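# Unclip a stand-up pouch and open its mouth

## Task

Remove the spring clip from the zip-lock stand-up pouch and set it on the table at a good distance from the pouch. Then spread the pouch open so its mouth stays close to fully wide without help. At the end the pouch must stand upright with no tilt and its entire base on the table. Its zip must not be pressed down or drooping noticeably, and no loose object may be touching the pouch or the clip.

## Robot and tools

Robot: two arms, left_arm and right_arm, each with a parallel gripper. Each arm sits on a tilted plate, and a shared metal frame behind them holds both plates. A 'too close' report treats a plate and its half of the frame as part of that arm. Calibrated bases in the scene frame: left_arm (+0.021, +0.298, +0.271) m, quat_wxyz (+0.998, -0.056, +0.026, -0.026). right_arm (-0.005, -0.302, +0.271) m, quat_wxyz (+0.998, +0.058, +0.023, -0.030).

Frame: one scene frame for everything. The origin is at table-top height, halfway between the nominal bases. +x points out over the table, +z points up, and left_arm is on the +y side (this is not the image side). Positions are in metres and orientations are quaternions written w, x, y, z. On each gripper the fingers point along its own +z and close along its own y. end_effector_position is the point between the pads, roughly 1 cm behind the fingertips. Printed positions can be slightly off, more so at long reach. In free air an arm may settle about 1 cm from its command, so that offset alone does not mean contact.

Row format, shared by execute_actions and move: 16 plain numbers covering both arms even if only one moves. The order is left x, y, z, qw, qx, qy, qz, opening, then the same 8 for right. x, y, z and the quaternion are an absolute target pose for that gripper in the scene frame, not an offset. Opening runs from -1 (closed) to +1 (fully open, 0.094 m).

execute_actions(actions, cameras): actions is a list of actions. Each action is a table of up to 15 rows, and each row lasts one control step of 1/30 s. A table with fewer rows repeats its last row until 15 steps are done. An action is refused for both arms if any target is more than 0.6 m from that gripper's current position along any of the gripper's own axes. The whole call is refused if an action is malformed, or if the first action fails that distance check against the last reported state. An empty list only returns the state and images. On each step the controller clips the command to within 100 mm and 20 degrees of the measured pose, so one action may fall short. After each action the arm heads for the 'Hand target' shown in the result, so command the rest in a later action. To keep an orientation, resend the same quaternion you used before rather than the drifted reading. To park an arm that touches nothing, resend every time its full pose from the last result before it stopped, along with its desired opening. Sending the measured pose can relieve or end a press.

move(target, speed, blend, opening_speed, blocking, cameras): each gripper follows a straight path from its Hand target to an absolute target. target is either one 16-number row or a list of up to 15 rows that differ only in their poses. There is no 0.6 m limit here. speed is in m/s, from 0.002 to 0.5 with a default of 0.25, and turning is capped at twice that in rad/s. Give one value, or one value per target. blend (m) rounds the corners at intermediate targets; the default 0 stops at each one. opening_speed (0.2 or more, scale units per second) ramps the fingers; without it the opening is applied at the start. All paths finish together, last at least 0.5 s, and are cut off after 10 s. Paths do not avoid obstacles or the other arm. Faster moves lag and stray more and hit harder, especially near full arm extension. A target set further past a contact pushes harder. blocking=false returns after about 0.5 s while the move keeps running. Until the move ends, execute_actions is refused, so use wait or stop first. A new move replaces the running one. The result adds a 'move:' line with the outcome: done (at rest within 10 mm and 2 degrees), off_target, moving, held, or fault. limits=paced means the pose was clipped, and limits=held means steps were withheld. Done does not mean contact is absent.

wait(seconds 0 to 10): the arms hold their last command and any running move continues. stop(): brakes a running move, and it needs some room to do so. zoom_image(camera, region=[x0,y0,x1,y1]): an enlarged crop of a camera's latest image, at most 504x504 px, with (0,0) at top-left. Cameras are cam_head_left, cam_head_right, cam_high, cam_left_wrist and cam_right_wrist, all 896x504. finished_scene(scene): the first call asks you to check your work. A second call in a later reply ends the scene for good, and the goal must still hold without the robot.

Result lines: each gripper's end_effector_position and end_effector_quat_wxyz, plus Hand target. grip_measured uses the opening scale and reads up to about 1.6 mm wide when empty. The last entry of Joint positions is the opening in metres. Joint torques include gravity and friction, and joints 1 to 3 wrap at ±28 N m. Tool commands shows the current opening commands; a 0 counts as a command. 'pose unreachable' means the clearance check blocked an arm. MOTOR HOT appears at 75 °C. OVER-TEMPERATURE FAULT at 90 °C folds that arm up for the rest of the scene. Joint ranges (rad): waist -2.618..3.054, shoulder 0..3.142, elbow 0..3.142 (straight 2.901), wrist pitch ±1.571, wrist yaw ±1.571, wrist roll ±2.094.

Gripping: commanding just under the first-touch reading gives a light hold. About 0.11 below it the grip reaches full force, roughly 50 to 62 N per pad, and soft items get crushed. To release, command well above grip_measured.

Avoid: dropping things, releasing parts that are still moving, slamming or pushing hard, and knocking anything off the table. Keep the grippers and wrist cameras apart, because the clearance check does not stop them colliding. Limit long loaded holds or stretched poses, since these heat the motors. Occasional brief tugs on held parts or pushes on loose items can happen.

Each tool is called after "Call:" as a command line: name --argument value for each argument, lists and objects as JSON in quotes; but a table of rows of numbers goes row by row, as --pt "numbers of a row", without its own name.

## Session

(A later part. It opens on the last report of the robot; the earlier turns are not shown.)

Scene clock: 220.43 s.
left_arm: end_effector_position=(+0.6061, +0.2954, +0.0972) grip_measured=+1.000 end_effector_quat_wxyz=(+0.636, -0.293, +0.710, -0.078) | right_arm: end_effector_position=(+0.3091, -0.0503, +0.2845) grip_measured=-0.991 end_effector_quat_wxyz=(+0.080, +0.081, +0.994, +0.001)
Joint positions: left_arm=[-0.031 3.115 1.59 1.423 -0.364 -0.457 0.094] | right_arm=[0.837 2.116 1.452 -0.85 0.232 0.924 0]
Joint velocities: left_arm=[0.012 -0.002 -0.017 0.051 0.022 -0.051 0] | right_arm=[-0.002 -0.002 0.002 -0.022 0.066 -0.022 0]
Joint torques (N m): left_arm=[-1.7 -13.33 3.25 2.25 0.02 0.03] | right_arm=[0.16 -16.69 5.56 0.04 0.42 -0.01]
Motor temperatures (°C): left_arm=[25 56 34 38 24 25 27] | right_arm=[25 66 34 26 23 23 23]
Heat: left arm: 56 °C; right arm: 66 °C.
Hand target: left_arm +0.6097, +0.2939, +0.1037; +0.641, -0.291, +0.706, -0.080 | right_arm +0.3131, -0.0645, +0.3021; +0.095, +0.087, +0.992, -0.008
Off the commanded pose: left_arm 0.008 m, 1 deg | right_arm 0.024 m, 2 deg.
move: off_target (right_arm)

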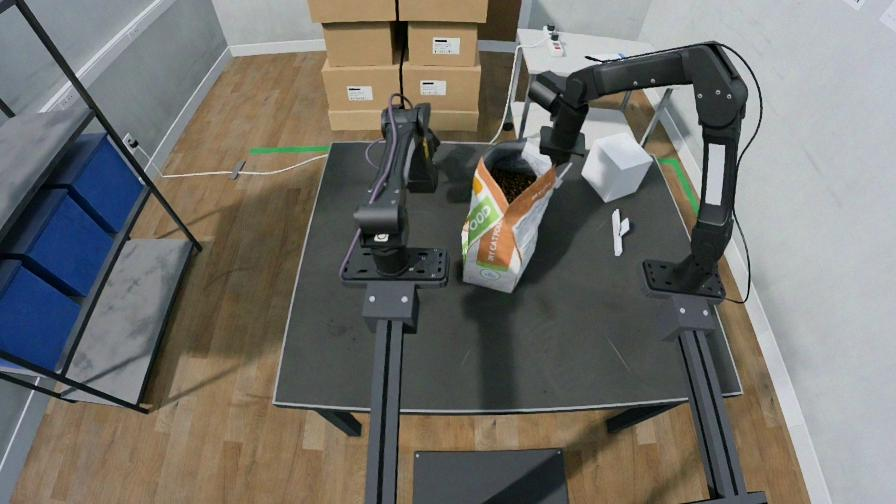

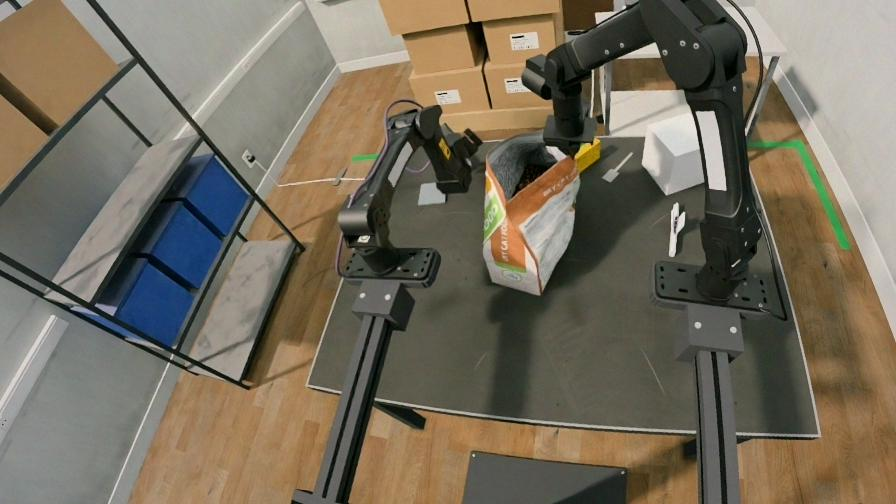

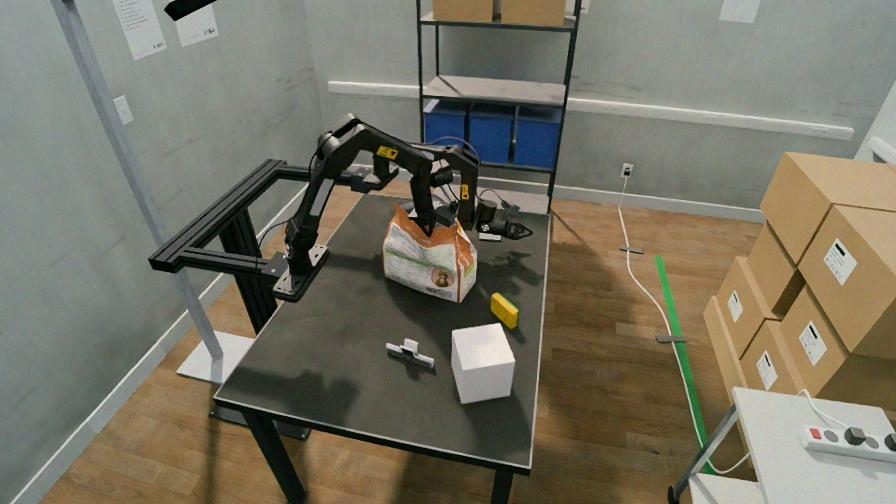

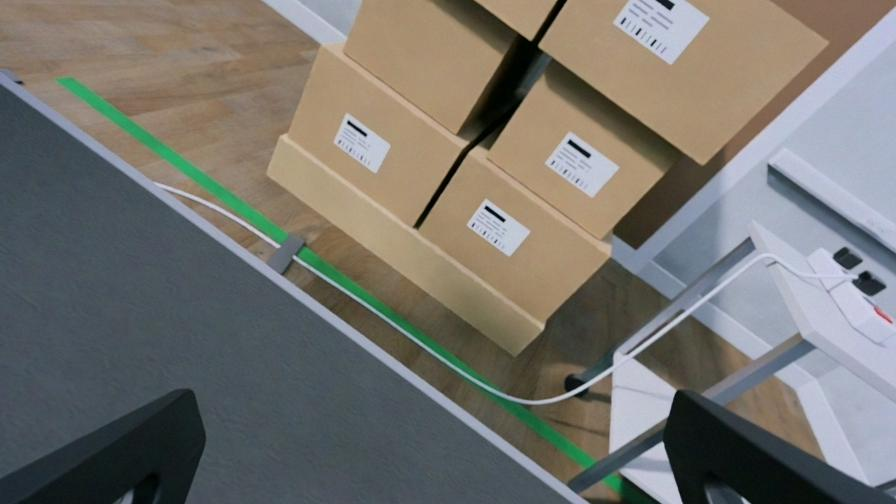

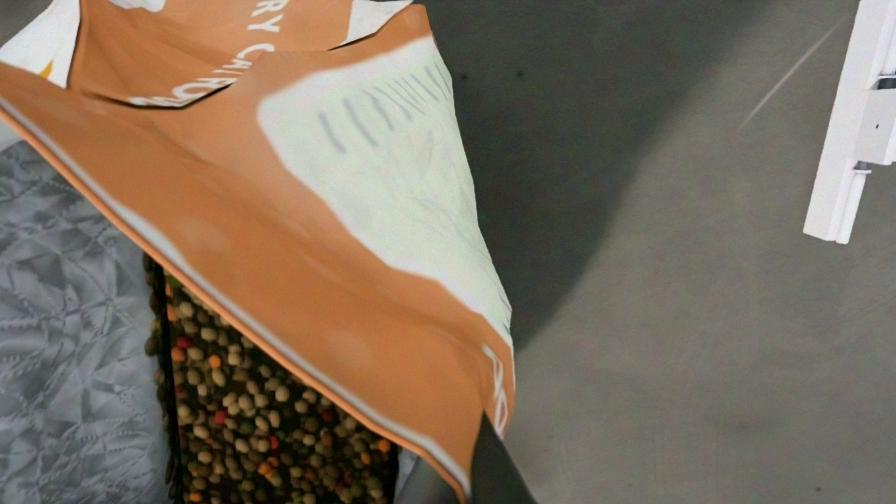

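Call:
move --target '[0.6097,0.2939,0.1037,0.641,-0.291,0.706,-0.080,1,0.312,-0.024,0.308,0.0957,0.0867,0.9916,-0.0084,-1]' --speed 0.06

Call:
zoom_image --camera "cam_high" --region '[360, 160, 510, 310]'

Call:
move --target '[0.6097,0.2939,0.1037,0.641,-0.291,0.706,-0.080,1,0.312,-0.024,0.308,0.0957,0.0867,0.9916,-0.0084,0.0]' --opening_speed 0.7 --cameras '["cam_right_wrist"]'

Call:
move --pt "0.6097 0.2939 0.1037 0.641 -0.291 0.706 -0.080 1 0.312 -0.024 0.37 0.0957 0.0867 0.9916 -0.0084 0.1" --pt "0.6097 0.2939 0.1037 0.641 -0.291 0.706 -0.080 1 0.297 0.05 0.425 0.0957 0.0867 0.9916 -0.0084 0.1" --speed 0.1

Call:
zoom_image --camera "cam_high" --region '[360, 160, 510, 310]'

Call:
zoom_image --camera "cam_head_right" --region '[460, 110, 600, 300]'

Scene clock: 222.20 s.
left_arm: end_effector_position=(+0.6061, +0.2954, +0.0972) grip_measured=+1.000 end_effector_quat_wxyz=(+0.636, -0.293, +0.710, -0.078) | right_arm: end_effector_position=(+0.3074, -0.0293, +0.2974) grip_measured=-0.991 end_effector_quat_wxyz=(+0.083, +0.086, +0.993, -0.008)
Joint positions: left_arm=[-0.031 3.115 1.59 1.423 -0.364 -0.457 0.094] | right_arm=[0.887 2.166 1.574 -0.944 0.252 0.988 0]
Joint velocities: left_arm=[0.002 -0.022 0.002 0.022 0.007 -0.022 0] | right_arm=[0.012 -0.007 -0.002 0.037 -0.081 0.037 0]
Joint torques (N m): left_arm=[-1.73 -13.34 3.25 2.24 0.02 0.02] | right_arm=[2.03 -12.52 9.83 0.13 0.26 0.11]
Motor temperatures (°C): left_arm=[25 56 34 38 24 25 27] | right_arm=[25 65 34 26 23 23 23]
Heat: left arm: 56 °C; right arm: 65 °C.
Hand target: left_arm +0.6097, +0.2939, +0.1037; +0.641, -0.291, +0.706, -0.080 | right_arm +0.3111, -0.0242, +0.3080; +0.096, +0.087, +0.992, -0.008
Off the commanded pose: left_arm 0.008 m, 1 deg | right_arm 0.013 m, 1 deg.
move: off_target (right_arm)

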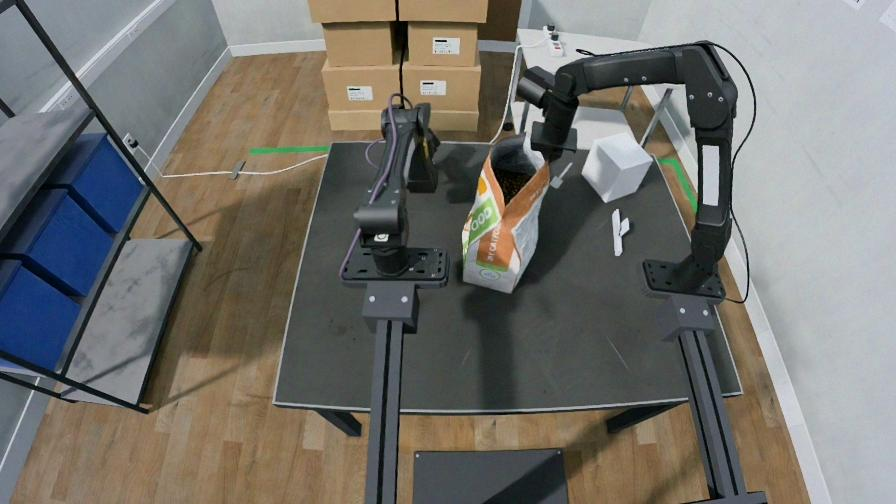

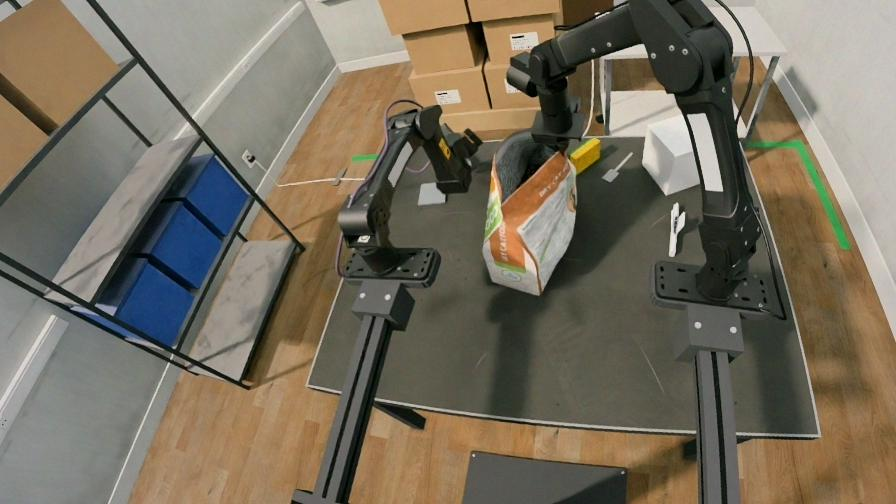

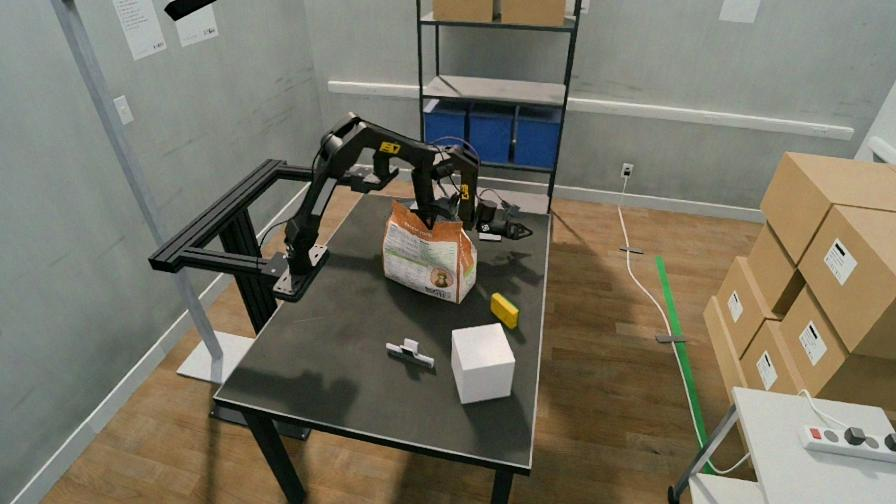

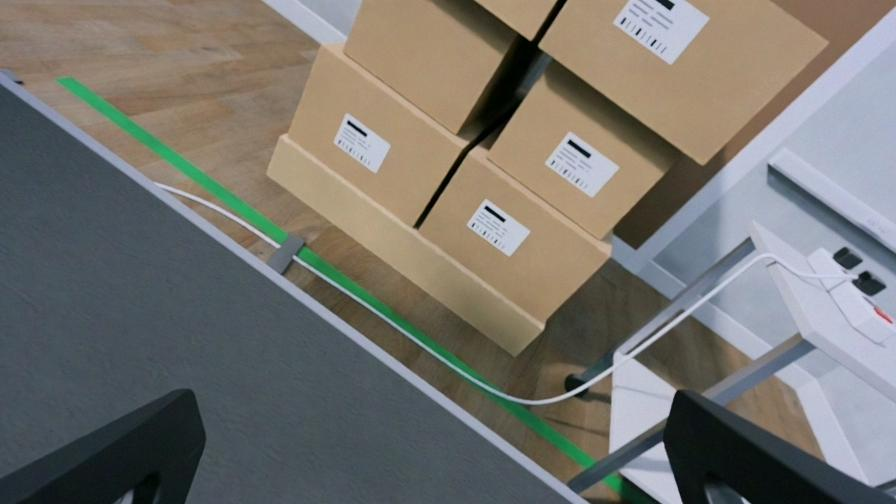

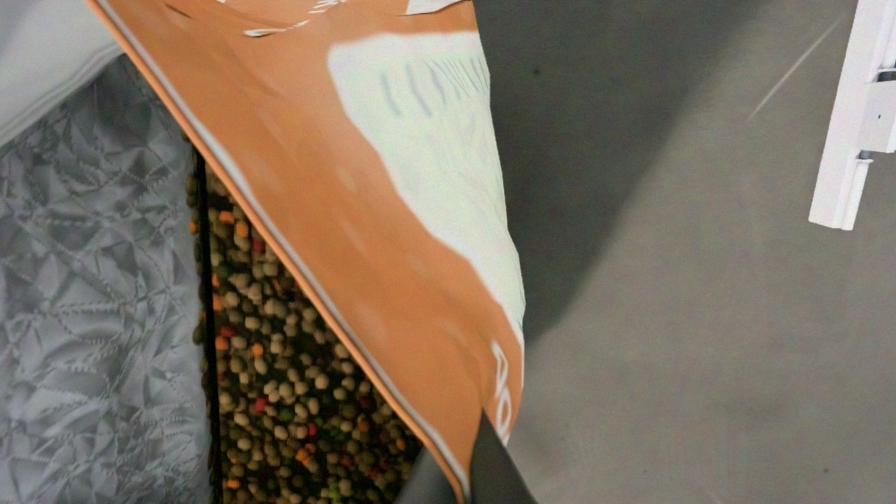

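Scaled by 3.360 from the camera's 896x504 image, which has a finer 1280x720 frame.

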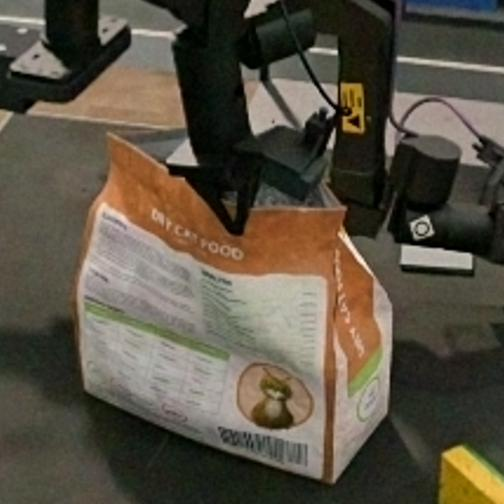

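Scene clock: 223.83 s.
left_arm: end_effector_position=(+0.6061, +0.2954, +0.0972) grip_measured=+1.000 end_effector_quat_wxyz=(+0.636, -0.293, +0.710, -0.078) | right_arm: end_effector_position=(+0.3090, -0.0271, +0.3023) grip_measured=-0.002 end_effector_quat_wxyz=(+0.085, +0.088, +0.992, -0.006)
Joint positions: left_arm=[-0.031 3.115 1.59 1.423 -0.364 -0.457 0.094] | right_arm=[0.89 2.166 1.593 -0.958 0.253 0.993 0.047]
Joint velocities: left_arm=[0.002 -0.002 -0.007 -0.051 0.022 -0.022 0] | right_arm=[0.002 -0.007 -0.022 0.022 0.022 0.051 0]
Joint torques (N m): left_arm=[-1.68 -13.35 3.22 2.24 0.02 0.03] | right_arm=[1.72 -12.27 8.54 0.28 0.26 0.06]
Motor temperatures (°C): left_arm=[25 56 34 38 24 25 27] | right_arm=[25 65 34 26 23 23 23]
Heat: left arm: 56 °C; right arm: 65 °C.
Hand target: left_arm +0.6097, +0.2939, +0.1037; +0.641, -0.291, +0.706, -0.080 | right_arm +0.3118, -0.0240, +0.3081; +0.096, +0.087, +0.992, -0.008
Off the commanded pose: left_arm 0.008 m, 1 deg | right_arm 0.007 m, 1 deg.
move: done
Images, in order (width x height): cam_right_wrist 896x504.

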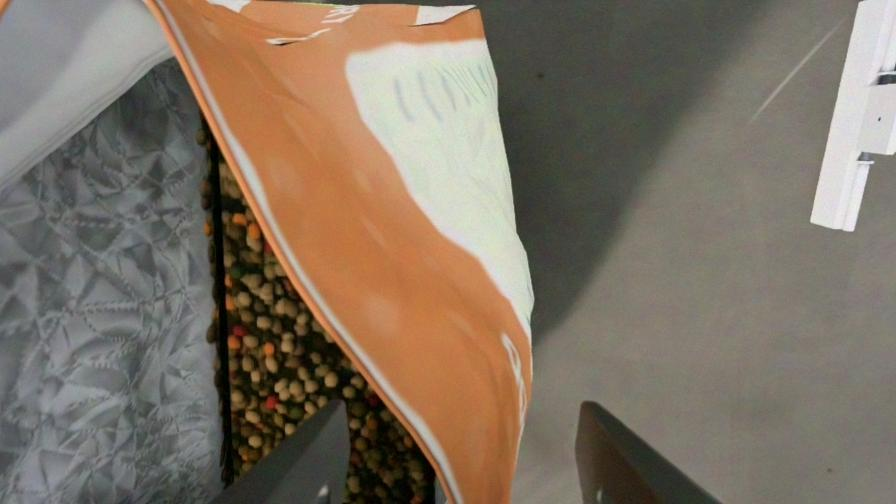

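Scene clock: 226.17 s.
left_arm: end_effector_position=(+0.6061, +0.2954, +0.0972) grip_measured=+1.000 end_effector_quat_wxyz=(+0.636, -0.293, +0.710, -0.078) | right_arm: end_effector_position=(+0.2931, +0.0483, +0.4306) grip_measured=+0.098 end_effector_quat_wxyz=(+0.100, +0.086, +0.991, +0.018)
Joint positions: left_arm=[-0.031 3.115 1.59 1.423 -0.364 -0.457 0.094] | right_arm=[1.055 2.384 2.435 -1.566 0.259 1.149 0.052]
Joint velocities: left_arm=[-0.012 -0.002 -0.007 -0.022 -0.066 -0.037 0] | right_arm=[0.002 0.007 -0.007 -0.022 0.051 -0.007 0.001]
Joint torques (N m): left_arm=[-1.69 -13.33 3.25 2.25 0.03 0.03] | right_arm=[1.29 -11.77 8.18 0.33 0.27 0.06]
Motor temperatures (°C): left_arm=[25 56 34 38 24 25 27] | right_arm=[25 64 34 26 23 23 23]
Heat: left arm: 56 °C; right arm: 64 °C.
Hand target: left_arm +0.6097, +0.2939, +0.1037; +0.641, -0.291, +0.706, -0.080 | right_arm +0.2945, +0.0485, +0.4245; +0.104, +0.085, +0.991, +0.005
Off the commanded pose: left_arm 0.008 m, 1 deg | right_arm 0.007 m, 3 deg.
joint sent to its limit (right arm) — joint 4 (wrist pitch), lower limit. The joint targets still meet the commanded pose.
move: off_target (right_arm)

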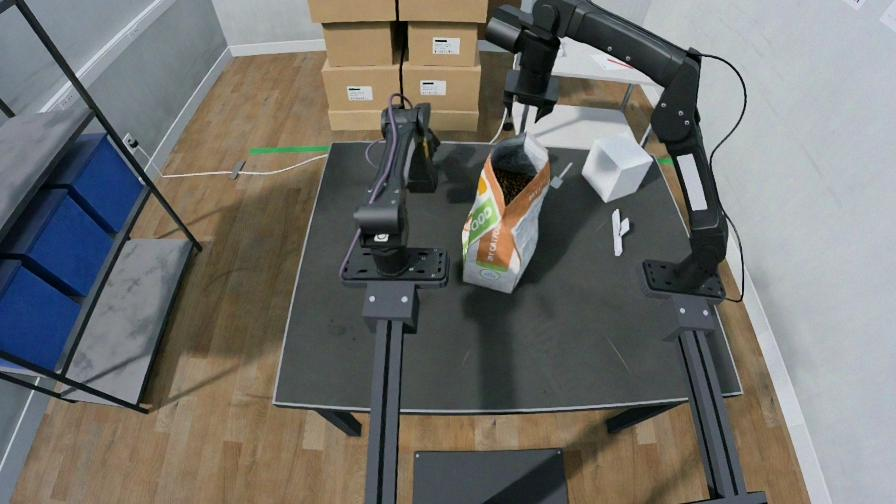

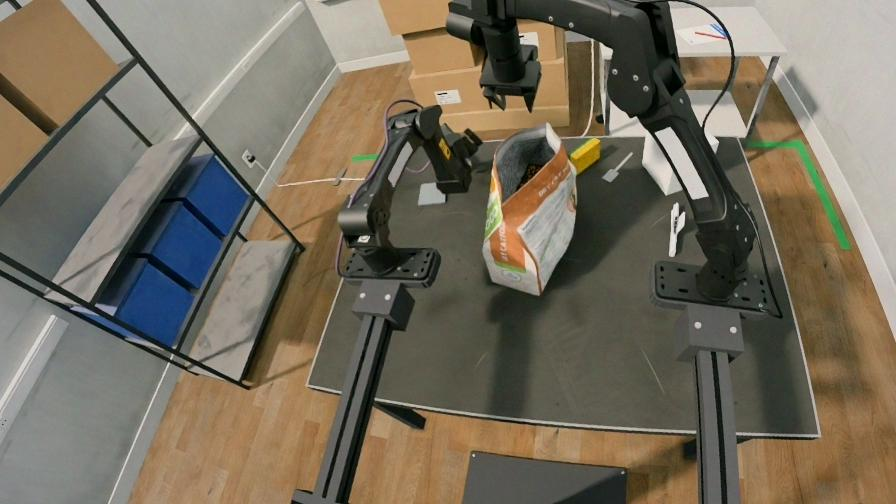

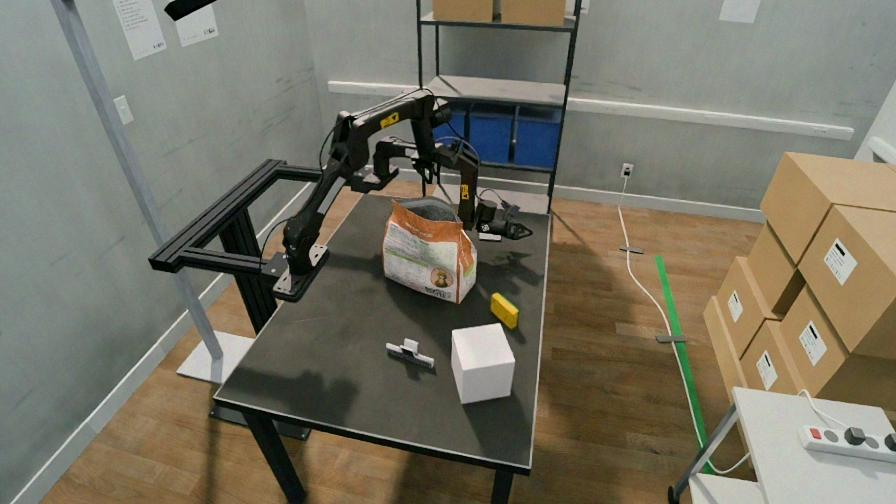

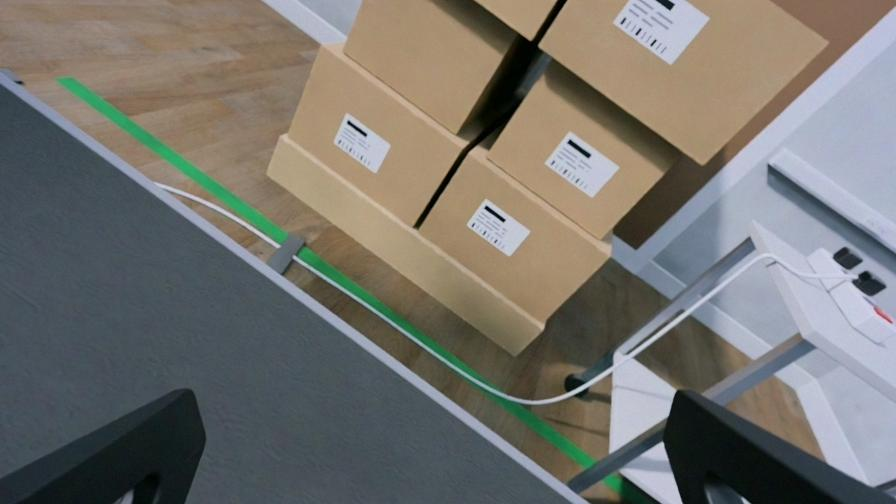

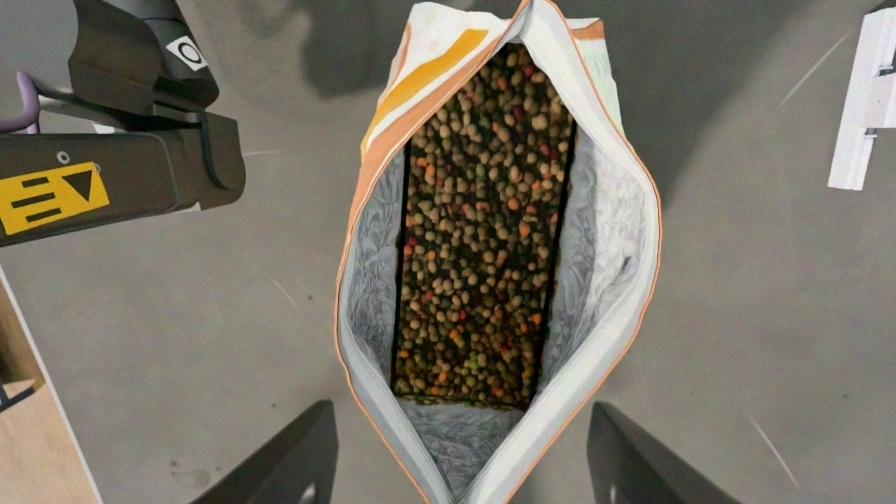

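Scaled by 3.360 from the camera's 896x504 image, which has a finer 1280x720 frame.

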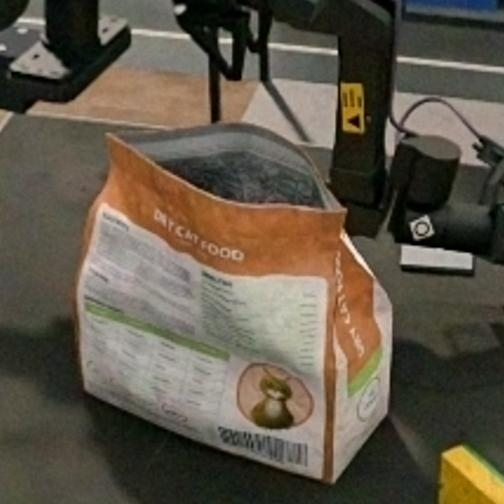

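Scaled by 2.653 from the camera's 896x504 image, which has a finer 1280x720 frame.

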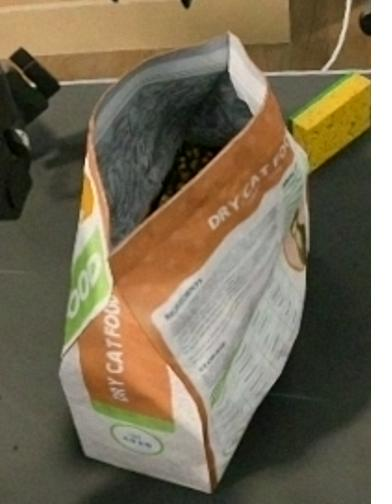

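Call:
move --pt "0.6097 0.2939 0.1037 0.641 -0.291 0.706 -0.080 1 0.300 -0.05 0.42 0.0957 0.0867 0.9916 -0.0084 0.1" --pt "0.6097 0.2939 0.1037 0.641 -0.291 0.706 -0.080 1 0.29 -0.20 0.38 0.0957 0.0867 0.9916 -0.0084 0.1" --speed 0.2 --blend '[0.04, 0]'

Call:
zoom_image --camera "cam_high" --region '[360, 160, 560, 380]'

Call:
zoom_image --camera "cam_head_left" --region '[430, 110, 590, 300]'

Call:
finished_scene --scene 2

Scene clock: 228.63 s.
left_arm: end_effector_position=(+0.6061, +0.2954, +0.0972) grip_measured=+1.000 end_effector_quat_wxyz=(+0.636, -0.293, +0.710, -0.078) | right_arm: end_effector_position=(+0.2948, -0.2001, +0.3749) grip_measured=+0.098 end_effector_quat_wxyz=(+0.083, +0.087, +0.993, -0.019)
Joint positions: left_arm=[-0.031 3.115 1.59 1.423 -0.364 -0.457 0.094] | right_arm=[0.563 1.644 1.259 -1.085 0.246 0.657 0.052]
Joint velocities: left_arm=[-0.022 0.007 0.002 0.007 -0.022 0.037 0] | right_arm=[0.012 -0.002 -0.002 0.037 0.037 -0.051 -0.001]
Joint torques (N m): left_arm=[-1.69 -13.34 3.23 2.25 0.03 0.02] | right_arm=[0.73 -10.36 5.81 0.62 0 -0.03]
Motor temperatures (°C): left_arm=[25 56 34 38 24 25 27] | right_arm=[25 63 34 26 23 23 23]
Heat: left arm: 56 °C; right arm: 63 °C.
Hand target: left_arm +0.6097, +0.2939, +0.1037; +0.641, -0.291, +0.706, -0.080 | right_arm +0.2951, -0.1996, +0.3809; +0.094, +0.087, +0.992, -0.009
Off the commanded pose: left_arm 0.008 m, 1 deg | right_arm 0.007 m, 2 deg.
move: done

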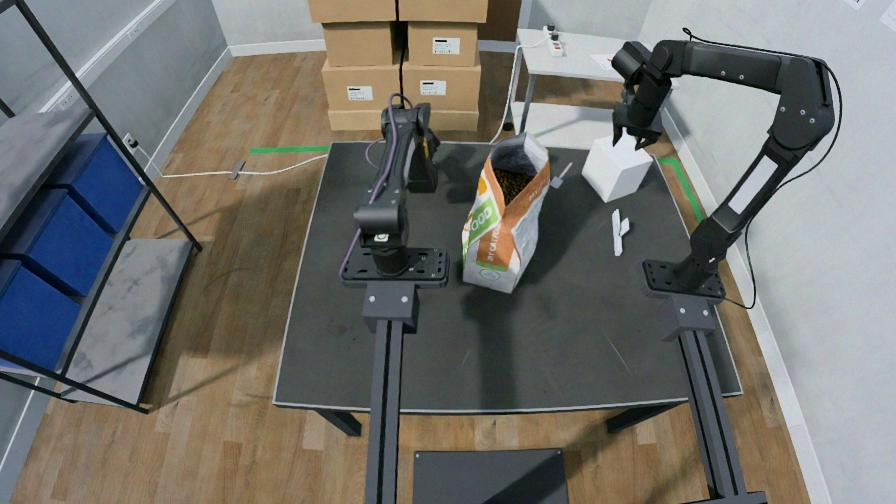

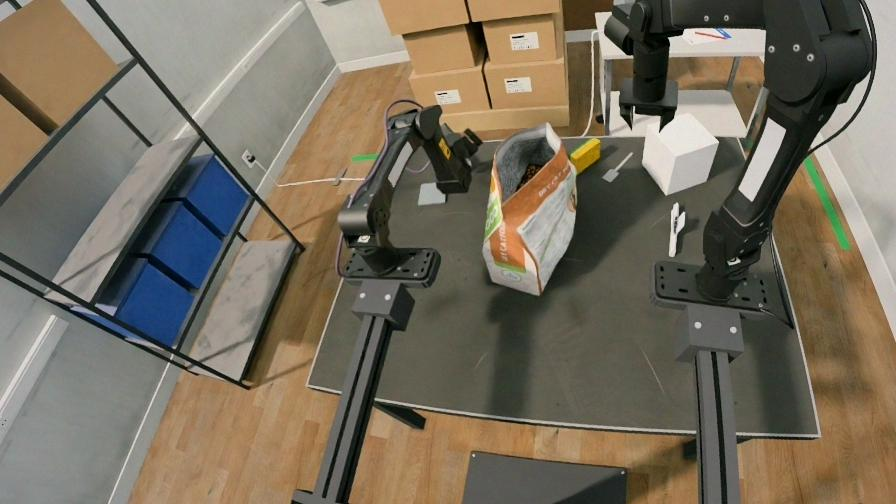

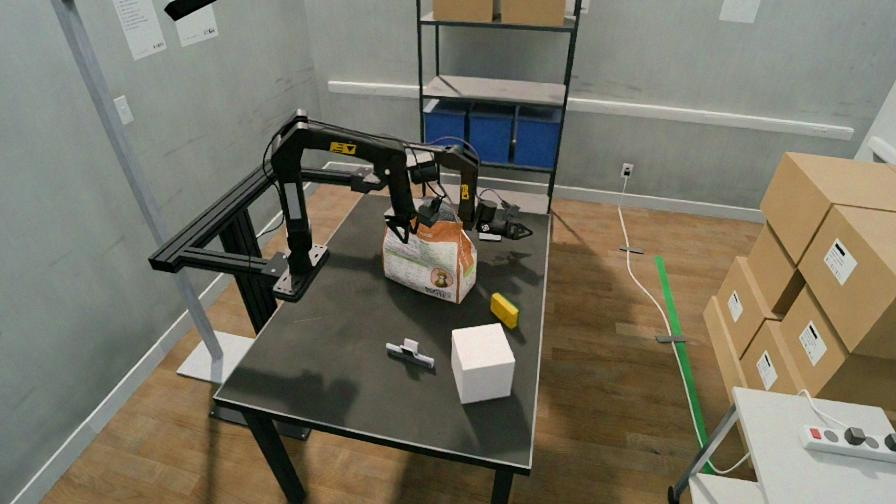

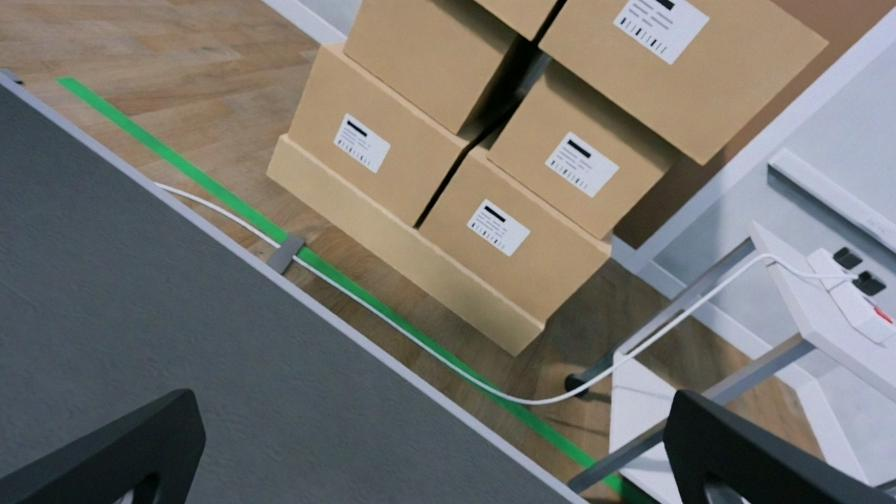

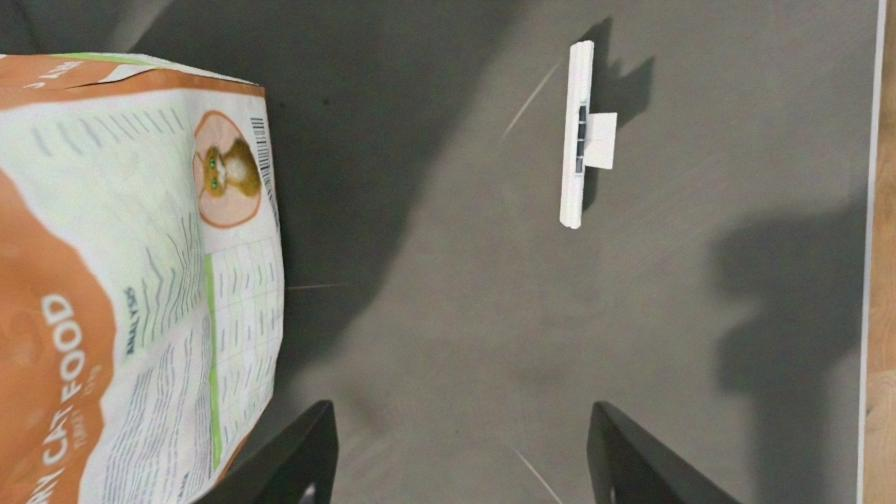

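Scaled by 2.291 from the camera's 896x504 image, which has a finer 1280x720 frame.

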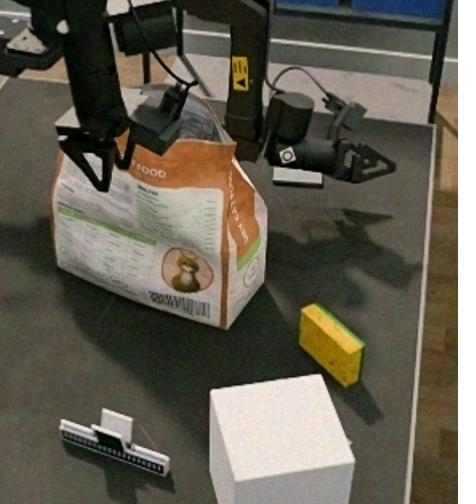

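Scaled by 2.653 from the camera's 896x504 image, which has a finer 1280x720 frame.

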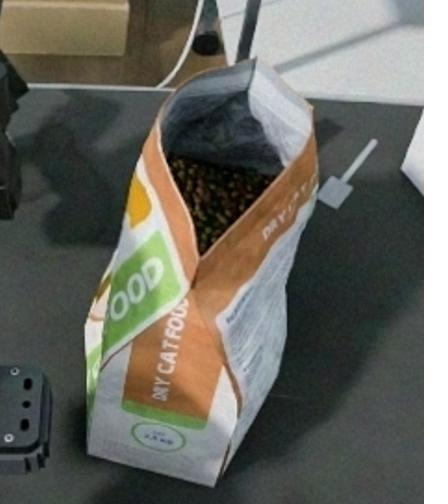

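This call ended nothing. Check each condition of the task against the scene as it is now, look again where you are not sure, and mend what is not met. Then call finished_scene again.

Call:
finished_scene --scene 2

The scene is finished: the task was done.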